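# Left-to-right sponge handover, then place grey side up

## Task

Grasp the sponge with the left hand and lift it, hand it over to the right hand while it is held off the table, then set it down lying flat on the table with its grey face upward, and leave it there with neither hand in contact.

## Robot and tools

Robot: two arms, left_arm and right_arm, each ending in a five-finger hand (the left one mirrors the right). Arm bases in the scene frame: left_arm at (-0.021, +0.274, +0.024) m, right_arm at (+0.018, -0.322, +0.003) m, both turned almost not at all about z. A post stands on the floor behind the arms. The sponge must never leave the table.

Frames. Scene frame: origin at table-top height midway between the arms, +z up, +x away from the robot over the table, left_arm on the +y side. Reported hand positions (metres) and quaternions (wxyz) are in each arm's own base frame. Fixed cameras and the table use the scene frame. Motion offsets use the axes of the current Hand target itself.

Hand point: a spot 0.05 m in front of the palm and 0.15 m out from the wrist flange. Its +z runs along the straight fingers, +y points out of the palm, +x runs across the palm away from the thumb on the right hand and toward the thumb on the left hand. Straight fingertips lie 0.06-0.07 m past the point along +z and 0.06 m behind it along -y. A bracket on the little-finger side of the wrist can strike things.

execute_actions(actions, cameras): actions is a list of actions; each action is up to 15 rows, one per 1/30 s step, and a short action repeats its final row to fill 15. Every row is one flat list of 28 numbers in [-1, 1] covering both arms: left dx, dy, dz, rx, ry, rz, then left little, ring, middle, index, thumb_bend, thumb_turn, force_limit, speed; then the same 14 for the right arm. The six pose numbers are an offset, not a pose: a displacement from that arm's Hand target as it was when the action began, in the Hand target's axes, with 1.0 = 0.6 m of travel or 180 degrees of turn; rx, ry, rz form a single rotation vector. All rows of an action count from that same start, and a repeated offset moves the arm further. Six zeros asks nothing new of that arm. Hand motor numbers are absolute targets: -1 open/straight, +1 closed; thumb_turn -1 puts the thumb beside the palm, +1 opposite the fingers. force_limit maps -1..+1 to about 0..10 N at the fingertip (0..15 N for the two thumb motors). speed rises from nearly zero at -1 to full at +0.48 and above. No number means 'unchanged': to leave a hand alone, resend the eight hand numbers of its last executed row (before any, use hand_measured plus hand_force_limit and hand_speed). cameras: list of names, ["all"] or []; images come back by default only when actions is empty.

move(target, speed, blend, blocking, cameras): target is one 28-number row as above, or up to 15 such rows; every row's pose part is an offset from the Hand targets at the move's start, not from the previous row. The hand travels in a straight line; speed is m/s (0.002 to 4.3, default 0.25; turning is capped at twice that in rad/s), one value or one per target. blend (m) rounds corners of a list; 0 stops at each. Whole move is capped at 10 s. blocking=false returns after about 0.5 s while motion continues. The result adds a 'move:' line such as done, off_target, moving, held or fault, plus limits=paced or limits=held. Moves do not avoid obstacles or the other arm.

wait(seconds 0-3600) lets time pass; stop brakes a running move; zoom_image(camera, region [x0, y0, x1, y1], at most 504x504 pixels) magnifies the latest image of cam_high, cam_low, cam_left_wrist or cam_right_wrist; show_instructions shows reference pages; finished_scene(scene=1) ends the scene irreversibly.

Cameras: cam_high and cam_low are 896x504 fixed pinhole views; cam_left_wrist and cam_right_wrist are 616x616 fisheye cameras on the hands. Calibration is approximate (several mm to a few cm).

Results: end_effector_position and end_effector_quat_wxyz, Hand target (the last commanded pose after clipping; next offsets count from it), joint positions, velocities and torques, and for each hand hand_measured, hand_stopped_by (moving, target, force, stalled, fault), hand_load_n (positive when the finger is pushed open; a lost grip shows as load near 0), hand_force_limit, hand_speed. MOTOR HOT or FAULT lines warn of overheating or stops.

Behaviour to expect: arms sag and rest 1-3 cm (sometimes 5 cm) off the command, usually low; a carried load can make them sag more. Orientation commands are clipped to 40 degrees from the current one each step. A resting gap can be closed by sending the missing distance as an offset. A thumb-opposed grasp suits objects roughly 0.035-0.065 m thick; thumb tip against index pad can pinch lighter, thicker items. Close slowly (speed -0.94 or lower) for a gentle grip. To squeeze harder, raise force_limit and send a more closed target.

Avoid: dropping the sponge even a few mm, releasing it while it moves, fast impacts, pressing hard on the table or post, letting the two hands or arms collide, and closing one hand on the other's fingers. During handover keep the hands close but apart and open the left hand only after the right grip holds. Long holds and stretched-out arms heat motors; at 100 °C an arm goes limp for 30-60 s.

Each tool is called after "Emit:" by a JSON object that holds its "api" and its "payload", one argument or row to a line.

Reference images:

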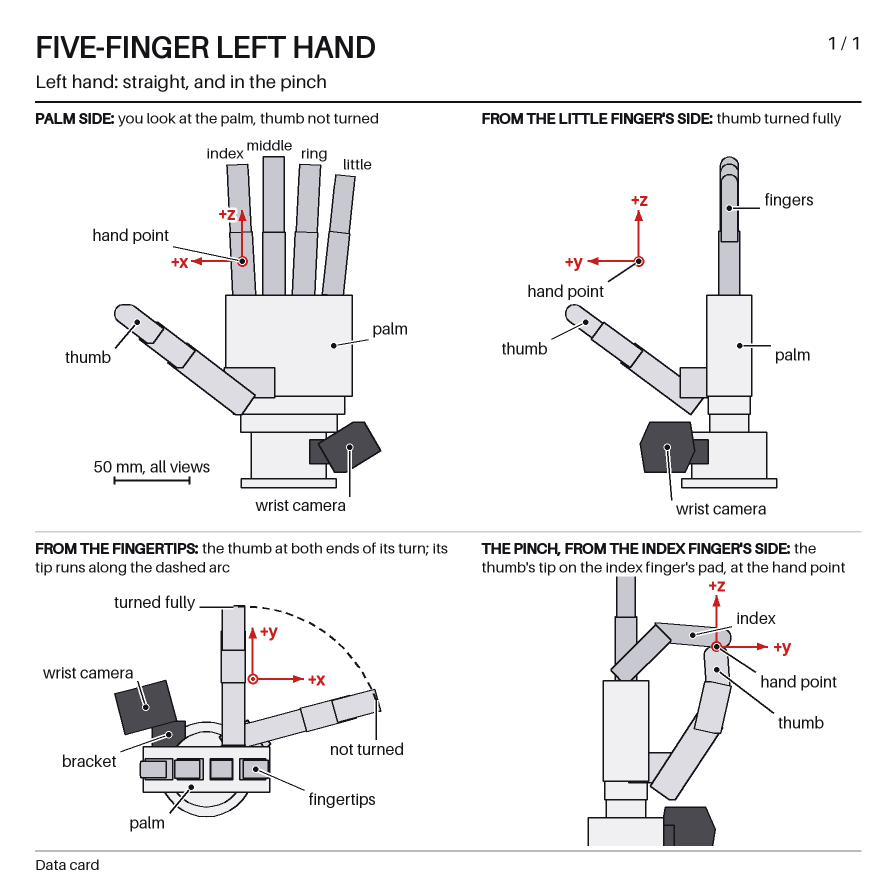

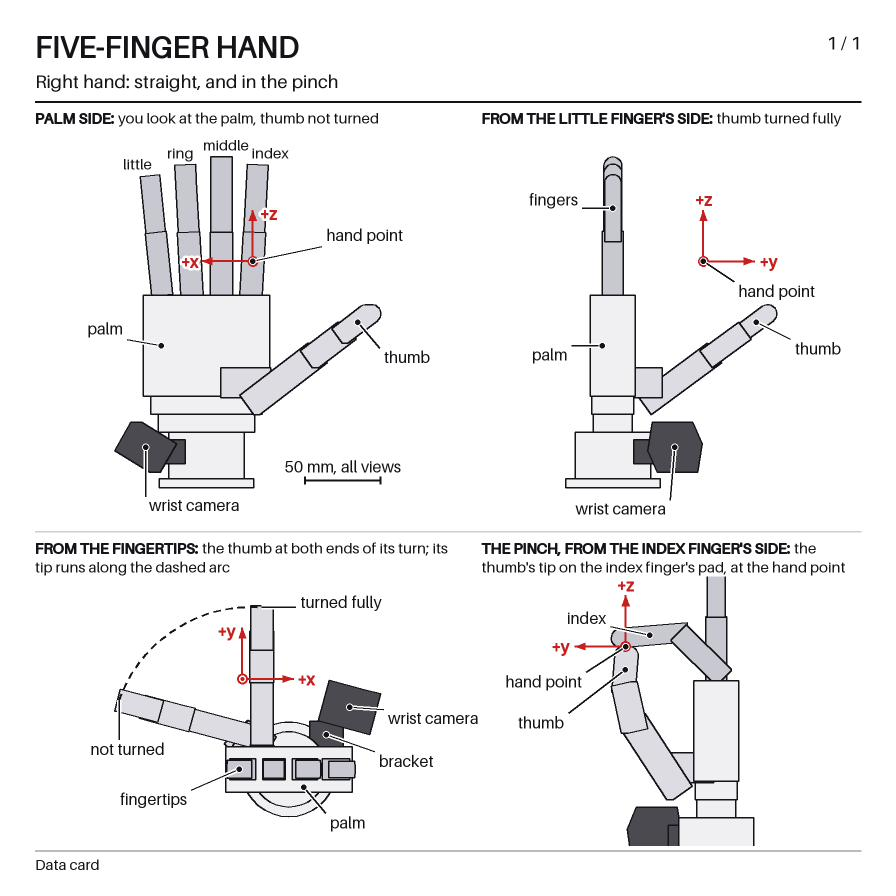

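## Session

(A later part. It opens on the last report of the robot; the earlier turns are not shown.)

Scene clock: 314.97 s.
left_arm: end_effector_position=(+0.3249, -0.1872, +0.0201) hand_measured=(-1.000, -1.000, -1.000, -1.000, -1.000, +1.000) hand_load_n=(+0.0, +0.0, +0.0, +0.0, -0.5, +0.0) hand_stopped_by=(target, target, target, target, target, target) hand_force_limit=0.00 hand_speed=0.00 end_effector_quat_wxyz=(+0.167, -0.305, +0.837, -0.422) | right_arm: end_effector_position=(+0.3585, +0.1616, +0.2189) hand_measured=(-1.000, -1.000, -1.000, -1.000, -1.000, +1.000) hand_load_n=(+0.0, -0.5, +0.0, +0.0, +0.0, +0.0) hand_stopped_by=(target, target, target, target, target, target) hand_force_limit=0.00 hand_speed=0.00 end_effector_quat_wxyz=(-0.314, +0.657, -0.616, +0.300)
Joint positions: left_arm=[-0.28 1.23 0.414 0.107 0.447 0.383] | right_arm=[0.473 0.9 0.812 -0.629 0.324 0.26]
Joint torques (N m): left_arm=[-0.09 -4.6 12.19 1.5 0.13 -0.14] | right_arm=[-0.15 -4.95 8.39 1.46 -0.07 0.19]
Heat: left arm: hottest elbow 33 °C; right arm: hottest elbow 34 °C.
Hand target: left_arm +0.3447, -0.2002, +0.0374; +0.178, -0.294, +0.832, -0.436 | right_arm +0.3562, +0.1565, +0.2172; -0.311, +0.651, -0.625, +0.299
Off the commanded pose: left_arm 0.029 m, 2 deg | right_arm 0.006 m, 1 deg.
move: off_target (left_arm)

Emit:
{"api": "move", "payload": {
  "target": [0.0012,0.0241,0.0162,0,0,0,-1,-1,-1,-1,-1,1,0,0,0,0,0,0,0,0,-1,-1,-1,-1,-1,1,0,0],
  "speed": 0.06
}}

Scene clock: 320.00 s.
left_arm: end_effector_position=(+0.3289, -0.1884, +0.0077) hand_measured=(-1.000, -1.000, -1.000, -1.000, -1.000, +1.000) hand_load_n=(+0.0, +0.0, +0.0, +0.0, +0.0, +0.0) hand_stopped_by=(target, target, target, target, target, target) hand_force_limit=0.00 hand_speed=0.00 end_effector_quat_wxyz=(+0.165, -0.306, +0.838, -0.421) | right_arm: end_effector_position=(+0.3585, +0.1616, +0.2189) hand_measured=(-1.000, -1.000, -1.000, -1.000, -1.000, +1.000) hand_load_n=(+0.0, +0.0, +0.0, +0.0, +0.0, +0.0) hand_stopped_by=(target, target, target, target, target, target) hand_force_limit=0.00 hand_speed=0.00 end_effector_quat_wxyz=(-0.314, +0.657, -0.616, +0.300)
Joint positions: left_arm=[-0.28 1.287 0.414 0.158 0.447 0.383] | right_arm=[0.473 0.9 0.812 -0.629 0.324 0.26]
Joint torques (N m): left_arm=[0.03 -4.95 10.02 2.52 0.12 -0.15] | right_arm=[-1.55 -4.54 8.17 1.42 -0.06 0.21]
Heat: left arm: hottest elbow 33 °C; right arm: hottest elbow 34 °C.
Hand target: left_arm +0.3447, -0.2002, +0.0200; +0.178, -0.294, +0.832, -0.436 | right_arm +0.3562, +0.1565, +0.2172; -0.311, +0.651, -0.625, +0.299
Off the commanded pose: left_arm 0.023 m, 3 deg | right_arm 0.006 m, 1 deg.
move: off_target (left_arm)

Emit:
{"api": "execute_actions", "payload": {
  "actions": [],
  "cameras": ["cam_low","cam_left_wrist"]
}}

Emit:
{"api": "zoom_image", "payload": {
  "camera": "cam_low",
  "region": [540, 240, 640, 340]
}}

Emit:
{"api": "zoom_image", "payload": {
  "camera": "cam_left_wrist",
  "region": [150, 180, 400, 430]
}}

Scene clock: 325.93 s.
left_arm: end_effector_position=(+0.3289, -0.1884, +0.0077) hand_measured=(-1.000, -1.000, -1.000, -1.000, -1.000, +1.000) hand_load_n=(+0.0, +0.0, -0.5, +0.0, +0.0, +0.0) hand_stopped_by=(target, target, target, target, target, target) hand_force_limit=0.00 hand_speed=0.00 end_effector_quat_wxyz=(+0.165, -0.306, +0.838, -0.421) | right_arm: end_effector_position=(+0.3585, +0.1616, +0.2189) hand_measured=(-1.000, -1.000, -1.000, -1.000, -1.000, +1.000) hand_load_n=(+0.0, +0.0, +0.0, +0.0, +0.0, +0.0) hand_stopped_by=(target, target, target, target, target, target) hand_force_limit=0.00 hand_speed=0.00 end_effector_quat_wxyz=(-0.314, +0.657, -0.616, +0.300)
Joint positions: left_arm=[-0.28 1.287 0.414 0.158 0.447 0.383] | right_arm=[0.473 0.9 0.812 -0.629 0.324 0.26]
Joint velocities: within noise
Joint torques (N m): left_arm=[0.09 -4.89 10.02 2.55 0.13 -0.15] | right_arm=[-1.26 -4.42 8.17 1.28 -0.13 0.14]
Heat: left arm: hottest elbow 33 °C; right arm: hottest elbow 34 °C.
Hand target: left_arm +0.3447, -0.2002, +0.0200; +0.178, -0.294, +0.832, -0.436 | right_arm +0.3562, +0.1565, +0.2172; -0.311, +0.651, -0.625, +0.299
Off the commanded pose: left_arm 0.023 m, 3 deg | right_arm 0.006 m, 1 deg.
camera_calibration:
cam_left_wrist: T_world_to_cam=[[0.21779, -0.59259, 0.7755, -0.19415], [-0.97318, -0.19214, 0.12649, 0.28447], [0.07405, -0.78225, -0.61854, -0.05093]] pos_world=[0.3229, -0.10023, 0.08308]
Images, in order (width x height): cam_low 896x504, cam_left_wrist 616x616.

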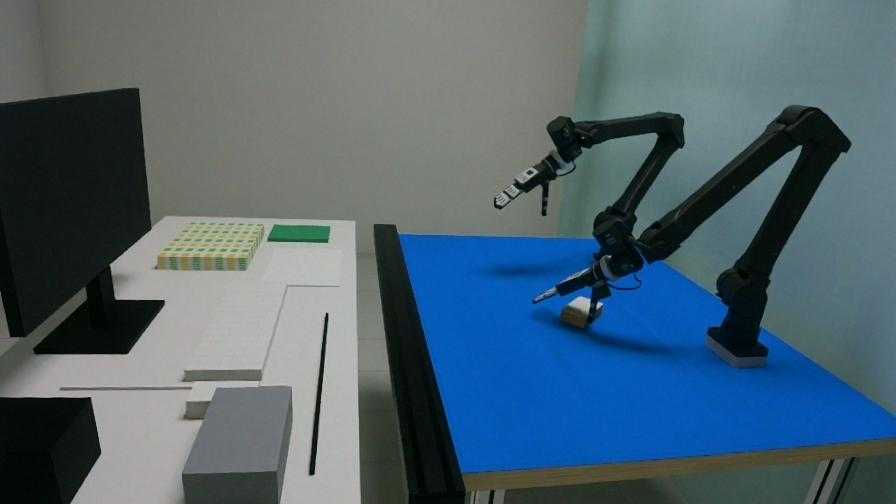

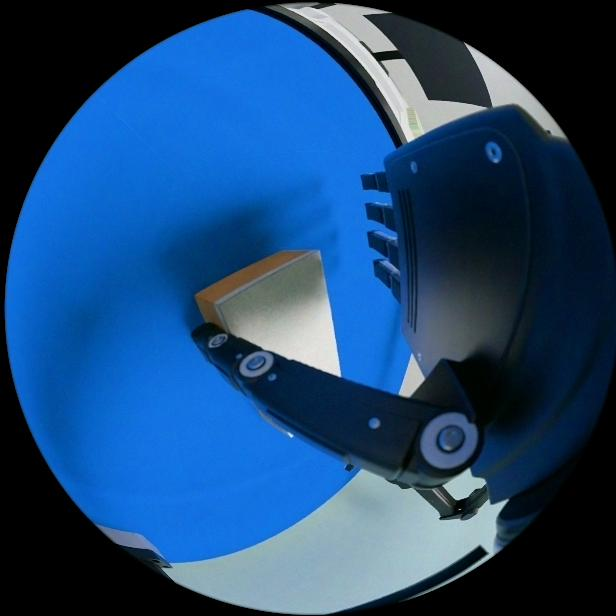

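Scaled by 5.040 from the camera's image (finer frame: 1280x720).

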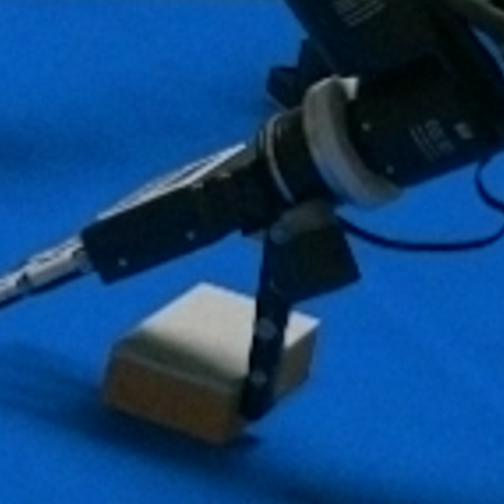

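Scaled by 2.016 from the camera's image (finer frame: 880x880).

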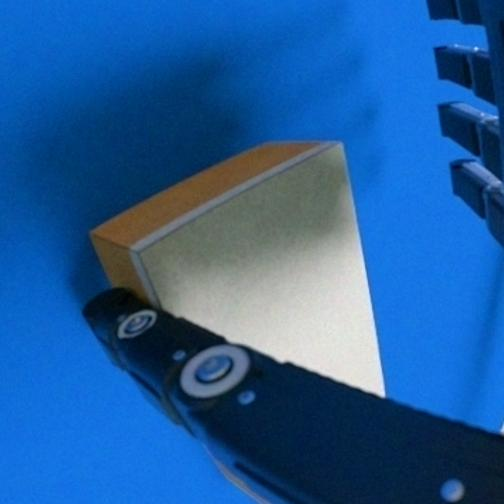

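Emit:
{"api": "move", "payload": {
  "target": [0.0128,0.0012,0.0063,0,0,0,-1,-1,-1,-1,-1,1,0,0,0,0,0,0,0,0,-1,-1,-1,-1,-1,1,0,0],
  "speed": 0.06
}}

Scene clock: 337.13 s.
left_arm: end_effector_position=(+0.3280, -0.1990, +0.0078) hand_measured=(-1.000, -1.000, -1.000, -1.000, -1.000, +1.000) hand_load_n=(+0.0, +0.0, +0.0, +0.0, +0.0, +0.0) hand_stopped_by=(target, target, target, target, target, target) hand_force_limit=0.00 hand_speed=0.00 end_effector_quat_wxyz=(+0.167, -0.301, +0.838, -0.423) | right_arm: end_effector_position=(+0.3585, +0.1616, +0.2189) hand_measured=(-1.000, -1.000, -1.000, -1.000, -1.000, +1.000) hand_load_n=(+0.0, +0.0, +0.0, +0.0, +0.0, +0.0) hand_stopped_by=(target, target, target, target, target, target) hand_force_limit=0.00 hand_speed=0.00 end_effector_quat_wxyz=(-0.314, +0.657, -0.616, +0.300)
Joint positions: left_arm=[-0.316 1.294 0.414 0.182 0.426 0.366] | right_arm=[0.473 0.9 0.812 -0.629 0.324 0.26]
Joint torques (N m): left_arm=[0.03 -4.95 9.22 2.58 0.11 -0.15] | right_arm=[-1.26 -4.6 8.18 1.54 -0.04 0.22]
Heat: left arm: hottest elbow 33 °C; right arm: hottest elbow 34 °C.
Hand target: left_arm +0.3406, -0.2072, +0.0170; +0.178, -0.294, +0.832, -0.436 | right_arm +0.3562, +0.1565, +0.2172; -0.311, +0.651, -0.625, +0.299
Off the commanded pose: left_arm 0.018 m, 2 deg | right_arm 0.006 m, 1 deg.
move: off_target (left_arm)

Emit:
{"api": "move", "payload": {
  "target": [0,0,0,0,0,0,-1,-1,-0.5,-0.5,-1,1,-0.5,-0.6,0,0,0,0,0,0,-1,-1,-1,-1,-1,1,0,0],
  "cameras": ["cam_low","cam_left_wrist"]
}}

Emit:
{"api": "zoom_image", "payload": {
  "camera": "cam_low",
  "region": [540, 240, 640, 340]
}}

Emit:
{"api": "zoom_image", "payload": {
  "camera": "cam_left_wrist",
  "region": [150, 180, 400, 430]
}}

Scene clock: 349.63 s.
left_arm: end_effector_position=(+0.3280, -0.1991, +0.0078) hand_measured=(-1.000, -1.000, -0.500, -0.500, -1.000, +1.000) hand_load_n=(-0.5, +0.0, +0.0, +0.0, +0.0, +0.0) hand_stopped_by=(target, target, target, target, target, target) hand_force_limit=-0.50 hand_speed=-0.60 end_effector_quat_wxyz=(+0.167, -0.301, +0.838, -0.423) | right_arm: end_effector_position=(+0.3585, +0.1616, +0.2189) hand_measured=(-1.000, -1.000, -1.000, -1.000, -1.000, +1.000) hand_load_n=(+0.0, +0.0, +0.0, +0.0, +0.0, +0.0) hand_stopped_by=(target, target, target, target, target, target) hand_force_limit=0.00 hand_speed=0.00 end_effector_quat_wxyz=(-0.314, +0.657, -0.616, +0.300)
Joint positions: left_arm=[-0.316 1.294 0.414 0.182 0.426 0.364] | right_arm=[0.473 0.9 0.812 -0.629 0.324 0.26]
Joint torques (N m): left_arm=[0.03 -5.01 9.2 2.56 0.12 -0.14] | right_arm=[-1.03 -4.89 8.01 1.03 -0.05 0.15]
Heat: left arm: hottest elbow 33 °C; right arm: hottest elbow 34 °C.
Hand target: left_arm +0.3406, -0.2072, +0.0170; +0.178, -0.294, +0.832, -0.436 | right_arm +0.3562, +0.1565, +0.2172; -0.311, +0.651, -0.625, +0.299
Off the commanded pose: left_arm 0.018 m, 2 deg | right_arm 0.006 m, 1 deg.
move: done
cam_left_wrist: T_world_to_cam=[[0.20589, -0.59314, 0.77833, -0.19656], [-0.97582, -0.18407, 0.11786, 0.28404], [0.07336, -0.78378, -0.61669, -0.05923]] pos_world=[0.32199, -0.11073, 0.08298]

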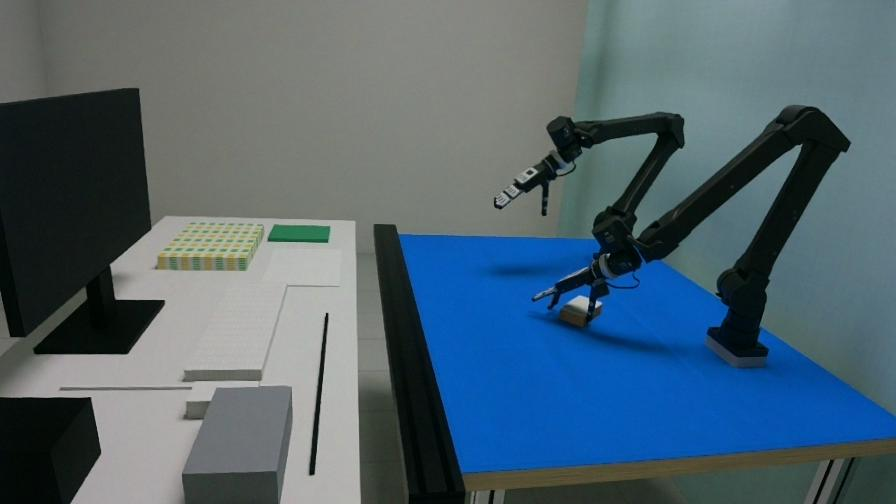

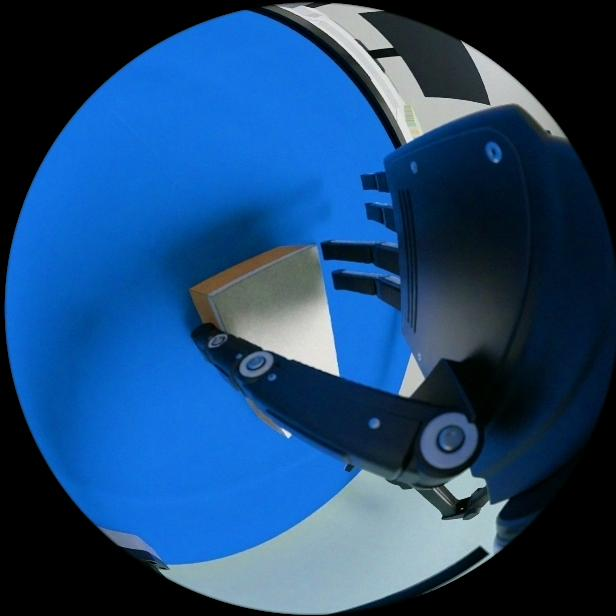

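Scaled by 5.040 from the camera's image (finer frame: 1280x720).

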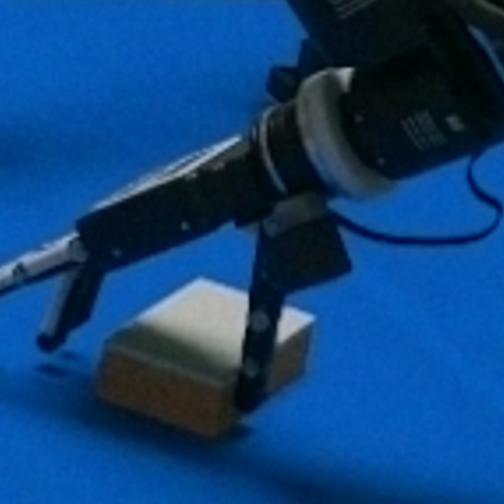

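Scaled by 2.016 from the camera's image (finer frame: 880x880).

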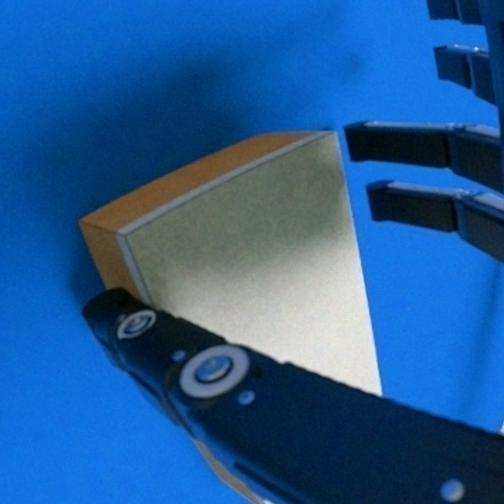

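Emit:
{"api": "move", "payload": {
  "target": [0,0,0,0,0,0,-1,-1,0.3,0.3,-1,1,-0.5,-0.9,0,0,0,0,0,0,-1,-1,-1,-1,-1,1,0,0],
  "cameras": ["cam_low","cam_left_wrist"]
}}

Emit:
{"api": "zoom_image", "payload": {
  "camera": "cam_low",
  "region": [540, 240, 640, 340]
}}

Emit:
{"api": "zoom_image", "payload": {
  "camera": "cam_left_wrist",
  "region": [150, 180, 400, 430]
}}

Scene clock: 362.47 s.
left_arm: end_effector_position=(+0.3279, -0.1991, +0.0078) hand_measured=(-1.000, -1.000, -0.026, +0.030, -1.000, +1.000) hand_load_n=(+0.0, +0.0, +1.5, +2.5, +0.5, +0.0) hand_stopped_by=(target, target, force, force, target, target) hand_force_limit=-0.50 hand_speed=-0.90 end_effector_quat_wxyz=(+0.166, -0.302, +0.838, -0.424) | right_arm: end_effector_position=(+0.3585, +0.1616, +0.2189) hand_measured=(-1.000, -1.000, -1.000, -1.000, -1.000, +1.000) hand_load_n=(+0.0, +0.0, +0.0, +0.0, +0.0, +0.0) hand_stopped_by=(target, target, target, target, target, target) hand_force_limit=0.00 hand_speed=0.00 end_effector_quat_wxyz=(-0.314, +0.657, -0.616, +0.300)
Joint positions: left_arm=[-0.316 1.294 0.414 0.182 0.426 0.363] | right_arm=[0.473 0.9 0.812 -0.629 0.324 0.26]
Joint velocities: left_arm=[-0.015 -0.015 -0.007 0.002 -0.007 0.168] | right_arm=[within noise]
Joint torques (N m): left_arm=[-0.03 -5.01 9.2 2.56 0.11 -0.13] | right_arm=[-1.49 -4.19 8.27 1.37 -0.09 0.2]
Heat: left arm: hottest elbow 33 °C; right arm: hottest elbow 34 °C.
Hand target: left_arm +0.3406, -0.2072, +0.0170; +0.178, -0.294, +0.832, -0.436 | right_arm +0.3562, +0.1565, +0.2172; -0.311, +0.651, -0.625, +0.299
Off the commanded pose: left_arm 0.018 m, 2 deg | right_arm 0.006 m, 1 deg.
move: done
cam_left_wrist: T_world_to_cam=[[0.2072, -0.59237, 0.77857, -0.19692], [-0.97554, -0.18487, 0.11896, 0.28377], [0.07347, -0.78417, -0.61618, -0.05936]] pos_world=[0.32199, -0.11073, 0.08298]

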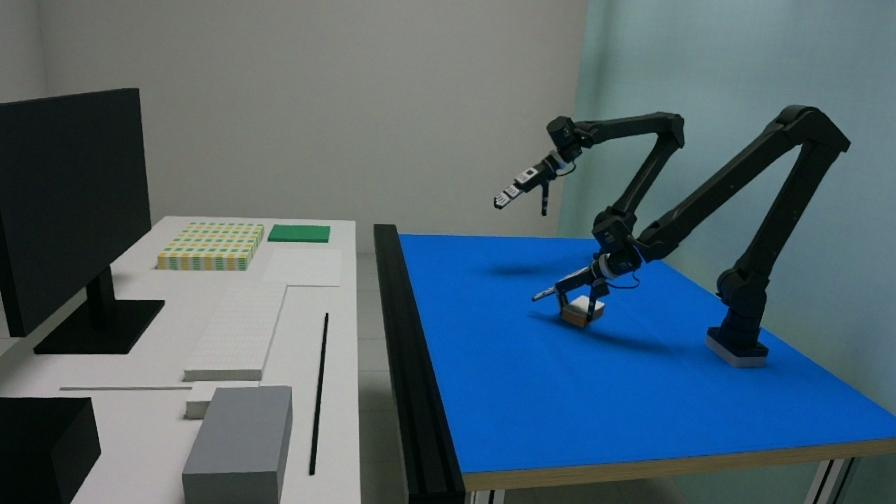

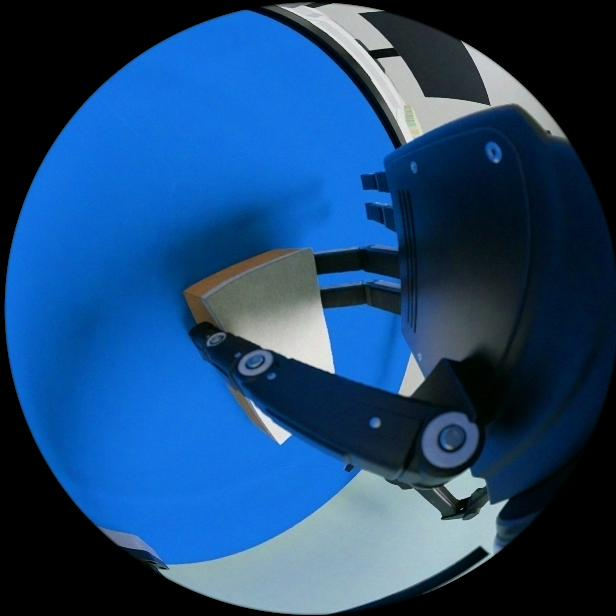

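Scaled by 5.040 from the camera's image (finer frame: 1280x720).

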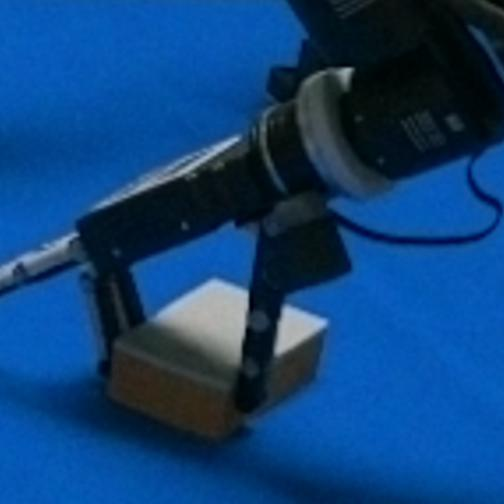

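Scaled by 2.016 from the camera's image (finer frame: 880x880).

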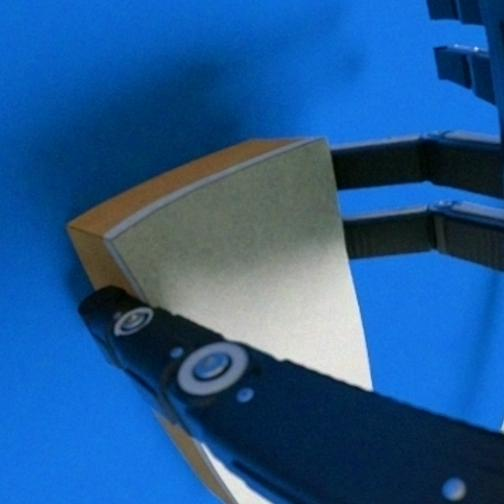

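Emit:
{"api": "move", "payload": {
  "target": [0,0,0,0,0,0,-1,-1,0.35,0.35,-1,1,0.1,-0.94,0,0,0,0,0,0,-1,-1,-1,-1,-1,1,0,0],
  "cameras": ["cam_left_wrist"]
}}

Emit:
{"api": "zoom_image", "payload": {
  "camera": "cam_left_wrist",
  "region": [150, 180, 400, 430]
}}

Scene clock: 369.10 s.
left_arm: end_effector_position=(+0.3285, -0.1993, +0.0083) hand_measured=(-1.000, -1.000, +0.118, +0.202, -1.000, +1.000) hand_load_n=(+0.0, +0.0, +4.5, +5.5, +1.5, -0.5) hand_stopped_by=(target, target, force, force, target, target) hand_force_limit=0.10 hand_speed=-0.94 end_effector_quat_wxyz=(+0.168, -0.301, +0.837, -0.424) | right_arm: end_effector_position=(+0.3585, +0.1616, +0.2189) hand_measured=(-1.000, -1.000, -1.000, -1.000, -1.000, +1.000) hand_load_n=(+0.0, +0.0, +0.0, +0.0, +0.0, +0.0) hand_stopped_by=(target, target, target, target, target, target) hand_force_limit=0.00 hand_speed=0.00 end_effector_quat_wxyz=(-0.314, +0.657, -0.616, +0.300)
Joint positions: left_arm=[-0.316 1.294 0.414 0.185 0.426 0.363] | right_arm=[0.473 0.9 0.812 -0.629 0.324 0.26]
Joint torques (N m): left_arm=[0.09 -5.01 9.2 2.44 0.11 -0.13] | right_arm=[-0.5 -4.89 8.4 1.39 -0.06 0.19]
Heat: left arm: hottest elbow 33 °C; right arm: hottest elbow 34 °C.
Hand target: left_arm +0.3406, -0.2072, +0.0170; +0.178, -0.294, +0.832, -0.436 | right_arm +0.3562, +0.1565, +0.2172; -0.311, +0.651, -0.625, +0.299
Off the commanded pose: left_arm 0.017 m, 2 deg | right_arm 0.006 m, 1 deg.
move: done
cam_left_wrist: T_world_to_cam=[[0.2049, -0.59161, 0.77975, -0.19656], [-0.97589, -0.18473, 0.11628, 0.28445], [0.07525, -0.78478, -0.6152, -0.06]] pos_world=[0.32238, -0.11083, 0.08328]

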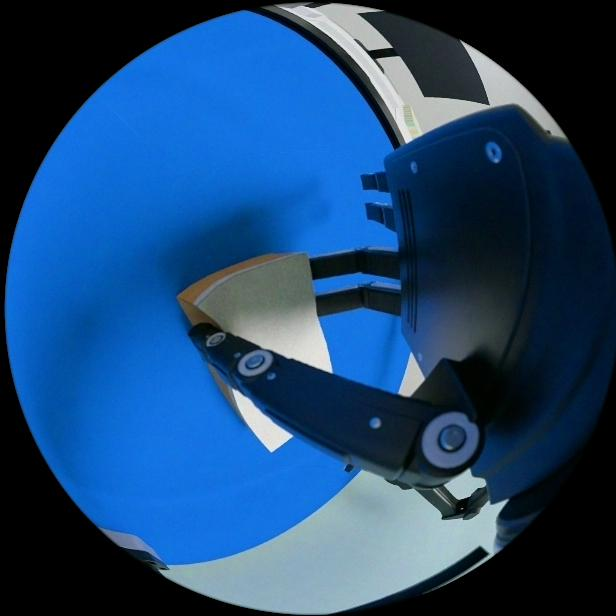

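Scaled by 2.016 from the camera's image (finer frame: 880x880).

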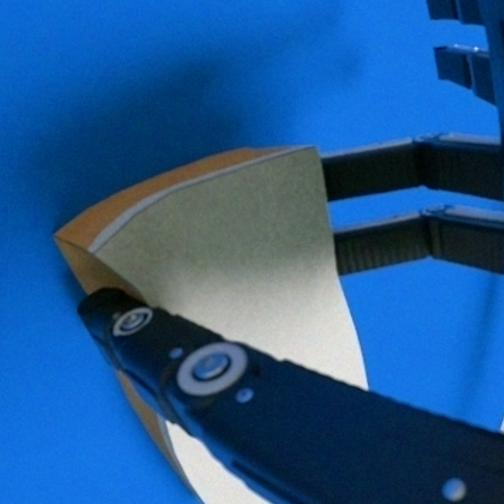

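Emit:
{"api": "move", "payload": {
  "target": [-0.0080,-0.1660,-0.1114,0,0,0,-1,-1,0.35,0.35,-1,1,0.1,-0.94,0,0,0,0,0,0,-1,-1,-1,-1,-1,1,0,0],
  "speed": 0.08,
  "cameras": ["all"]
}}

Emit:
{"api": "zoom_image", "payload": {
  "camera": "cam_low",
  "region": [540, 200, 640, 300]
}}

Emit:
{"api": "zoom_image", "payload": {
  "camera": "cam_left_wrist",
  "region": [150, 180, 400, 430]
}}

Scene clock: 383.30 s.
left_arm: end_effector_position=(+0.3227, -0.1975, +0.1028) hand_measured=(-1.000, -1.000, +0.118, +0.202, -1.000, +1.000) hand_load_n=(+0.0, +0.0, +4.5, +5.0, +1.5, -0.5) hand_stopped_by=(target, target, force, force, target, target) hand_force_limit=0.10 hand_speed=-0.94 end_effector_quat_wxyz=(+0.158, -0.306, +0.841, -0.417) | right_arm: end_effector_position=(+0.3585, +0.1616, +0.2189) hand_measured=(-1.000, -1.000, -1.000, -1.000, -1.000, +1.000) hand_load_n=(+0.0, +0.0, +0.0, +0.0, +0.0, +0.0) hand_stopped_by=(target, target, target, target, target, target) hand_force_limit=0.00 hand_speed=0.00 end_effector_quat_wxyz=(-0.314, +0.657, -0.616, +0.300)
Joint positions: left_arm=[-0.316 1.034 0.562 -0.252 0.426 0.363] | right_arm=[0.473 0.9 0.812 -0.629 0.324 0.26]
Joint torques (N m): left_arm=[0.09 -5.6 15.19 0.83 0.15 -0.12] | right_arm=[-0.5 -4.66 8.23 1.36 -0.07 0.2]
Heat: left arm: hottest elbow 33 °C; right arm: hottest elbow 34 °C.
Hand target: left_arm +0.3406, -0.2071, +0.1370; +0.178, -0.294, +0.832, -0.436 | right_arm +0.3562, +0.1565, +0.2172; -0.311, +0.651, -0.625, +0.299
Off the commanded pose: left_arm 0.040 m, 4 deg | right_arm 0.006 m, 1 deg.
move: off_target (left_arm)
cam_left_wrist: T_world_to_cam=[[0.22519, -0.59828, 0.76899, -0.27473], [-0.97252, -0.18584, 0.14021, 0.26434], [0.05902, -0.77944, -0.62369, 0.00718]] pos_world=[0.31852, -0.10964, 0.17868]
cam_right_wrist: T_world_to_cam=[[-0.57762, -0.3422, -0.74112, 0.42186], [-0.62464, 0.76978, 0.1314, 0.06727], [0.52553, 0.53883, -0.65839, -0.01962]] pos_world=[0.29601, 0.10315, 0.2909]

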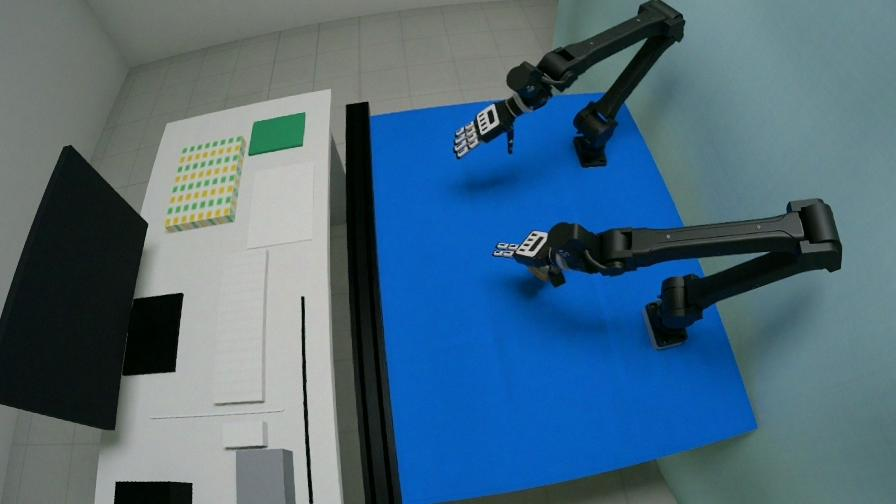

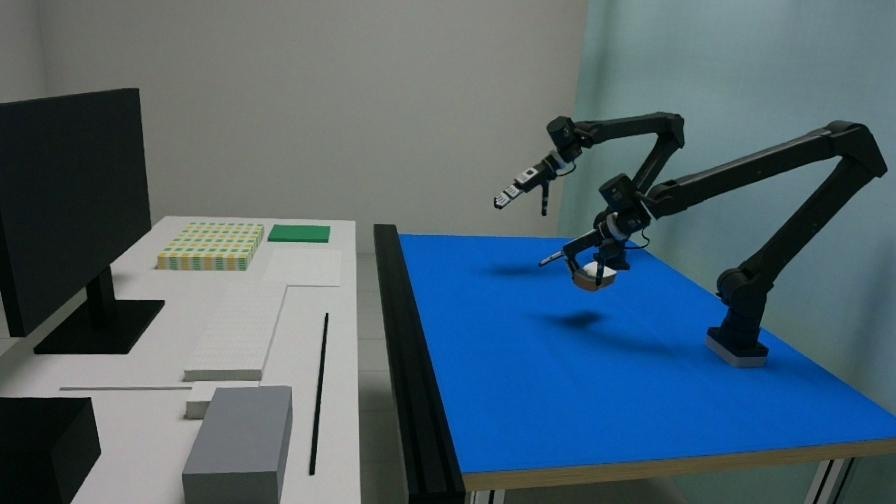

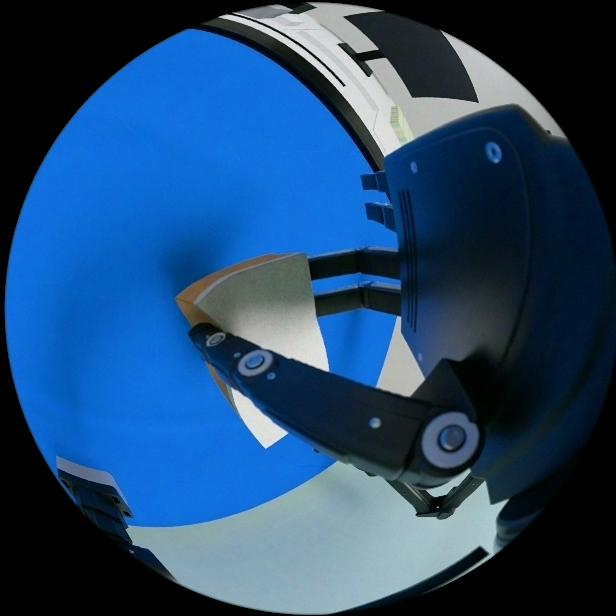

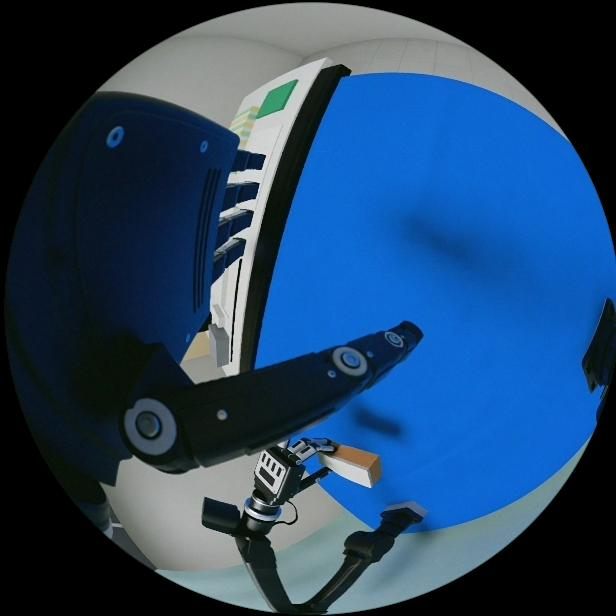

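Scaled by 5.040 from the camera's image (finer frame: 1280x720).

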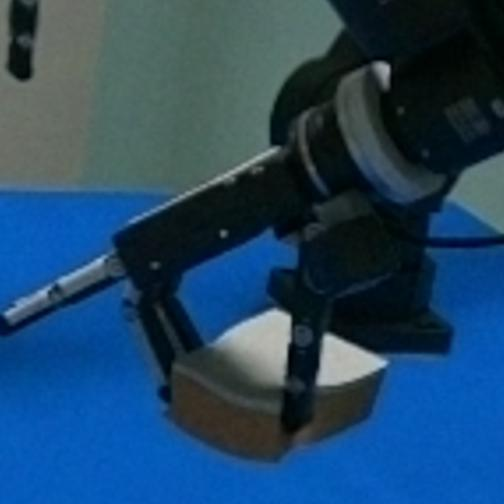

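Scaled by 2.016 from the camera's image (finer frame: 880x880).

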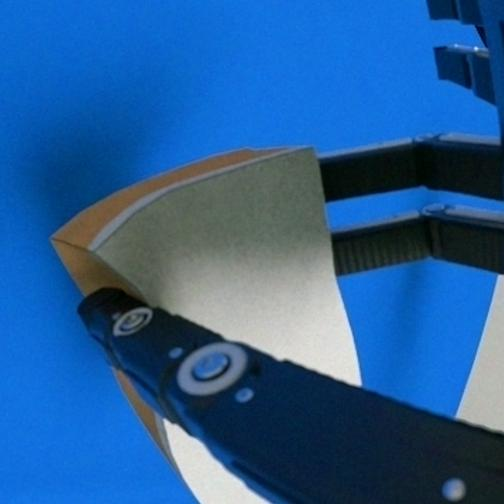

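Emit:
{"api": "move", "payload": {
  "target": [-0.0305,-0.1617,0.0545,-0.0109,-0.2278,-0.1529,-1,-1,0.35,0.35,-1,1,0.1,-0.94,0,0,0,0,0,0,-1,-1,-1,-1,-1,1,0,0],
  "speed": 0.12,
  "cameras": ["all"]
}}

Scene clock: 402.60 s.
left_arm: end_effector_position=(+0.3919, -0.2422, +0.1708) hand_measured=(-1.000, -1.000, +0.118, +0.202, -1.000, +1.000) hand_load_n=(+0.0, +0.0, +4.5, +5.5, +1.5, -0.5) hand_stopped_by=(target, target, force, force, target, target) hand_force_limit=0.10 hand_speed=-0.94 end_effector_quat_wxyz=(-0.341, +0.616, -0.644, +0.300) | right_arm: end_effector_position=(+0.3585, +0.1616, +0.2189) hand_measured=(-1.000, -1.000, -1.000, -1.000, -1.000, +1.000) hand_load_n=(+0.0, -0.5, +0.0, -0.5, +0.0, +0.0) hand_stopped_by=(target, target, target, target, target, target) hand_force_limit=0.00 hand_speed=0.00 end_effector_quat_wxyz=(-0.314, +0.657, -0.616, +0.300)
Joint positions: left_arm=[-0.685 1.161 0.848 -0.458 -0.568 -0.395] | right_arm=[0.473 0.9 0.812 -0.629 0.324 0.26]
Joint torques (N m): left_arm=[0.03 -5.83 16.05 0.75 -0.56 -0.14] | right_arm=[-1.08 -5.6 8.01 1.39 -0.08 0.18]
Heat: left arm: hottest elbow 35 °C; right arm: hottest elbow 34 °C.
Hand target: left_arm +0.4049, -0.2590, +0.2001; -0.344, +0.615, -0.633, +0.322 | right_arm +0.3562, +0.1565, +0.2172; -0.311, +0.651, -0.625, +0.299
Off the commanded pose: left_arm 0.036 m, 3 deg | right_arm 0.006 m, 1 deg.
move: off_target (left_arm)
cam_left_wrist: T_world_to_cam=[[0.58607, -0.26644, 0.7652, -0.4298], [-0.4974, -0.86381, 0.08019, -0.02639], [0.63962, -0.42761, -0.63878, -0.12903]] pos_world=[0.3213, -0.19248, 0.24858]
cam_right_wrist: T_world_to_cam=[[-0.57762, -0.3422, -0.74112, 0.42186], [-0.62464, 0.76978, 0.1314, 0.06727], [0.52553, 0.53883, -0.65839, -0.01962]] pos_world=[0.29601, 0.10315, 0.2909]

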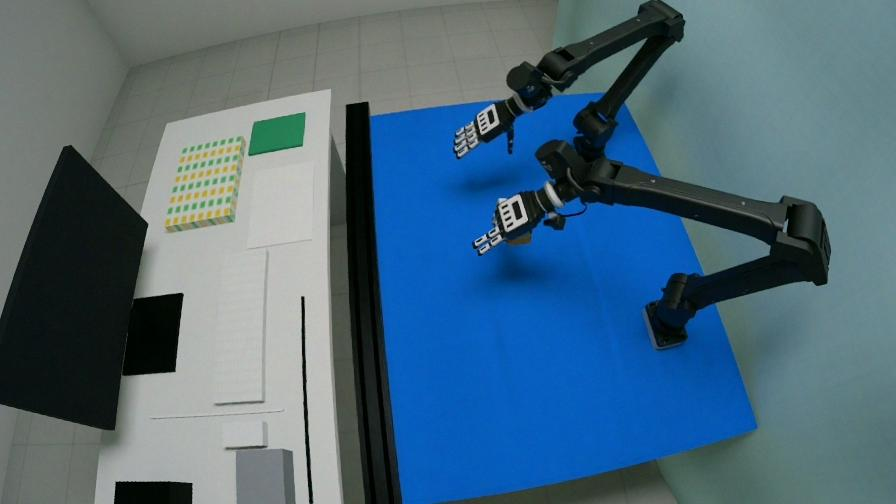

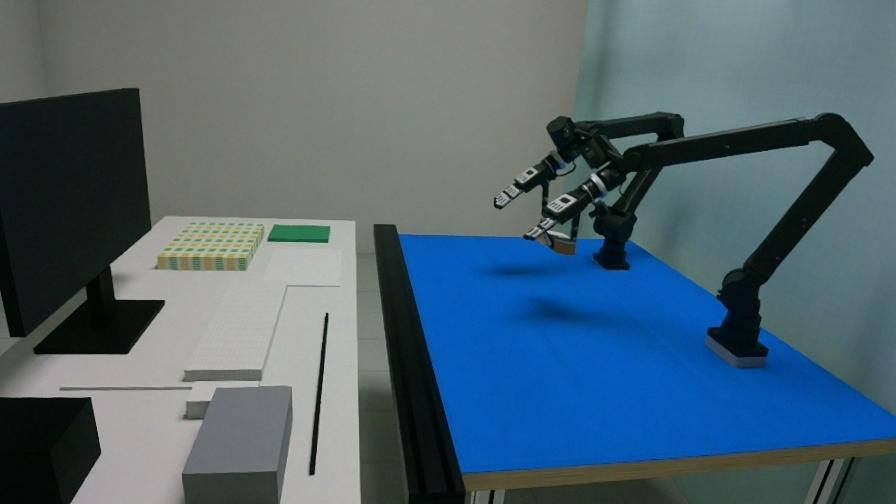

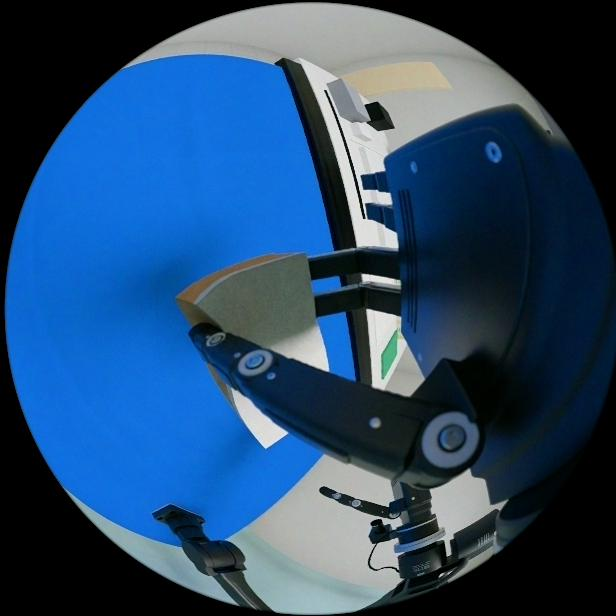

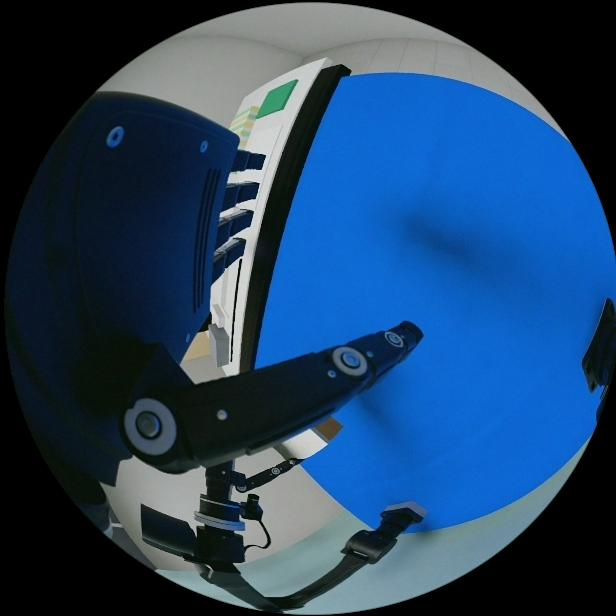

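Emit:
{"api": "zoom_image", "payload": {
  "camera": "cam_low",
  "region": [480, 140, 640, 300]
}}

Emit:
{"api": "zoom_image", "payload": {
  "camera": "cam_right_wrist",
  "region": [200, 380, 440, 600]
}}

Emit:
{"api": "zoom_image", "payload": {
  "camera": "cam_high",
  "region": [440, 100, 600, 260]
}}

Scaled by 3.150 from the camera's image (finer frame: 1280x720).

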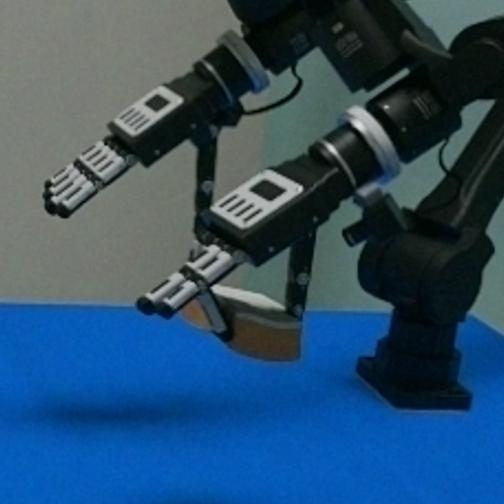

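Scaled by 2.100 from the camera's image (finer frame: 880x880).

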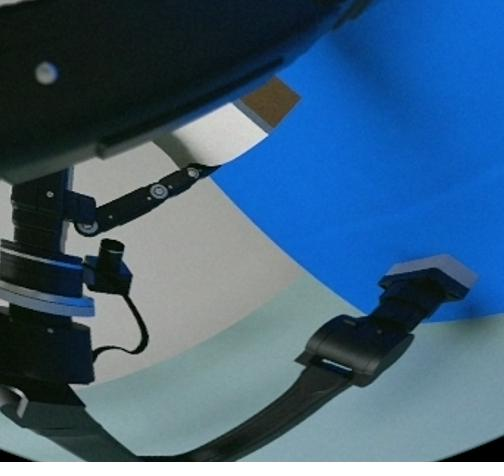

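Scaled by 3.150 from the camera's image (finer frame: 1280x720).

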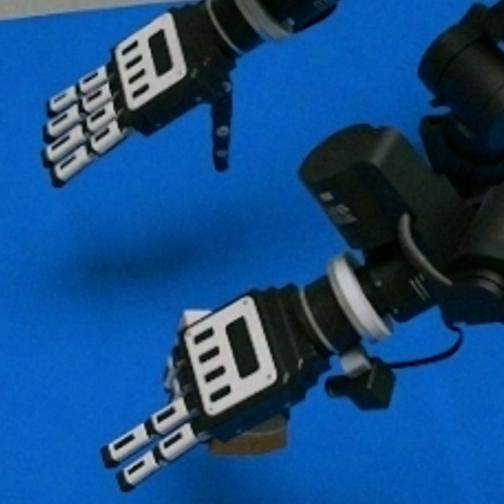

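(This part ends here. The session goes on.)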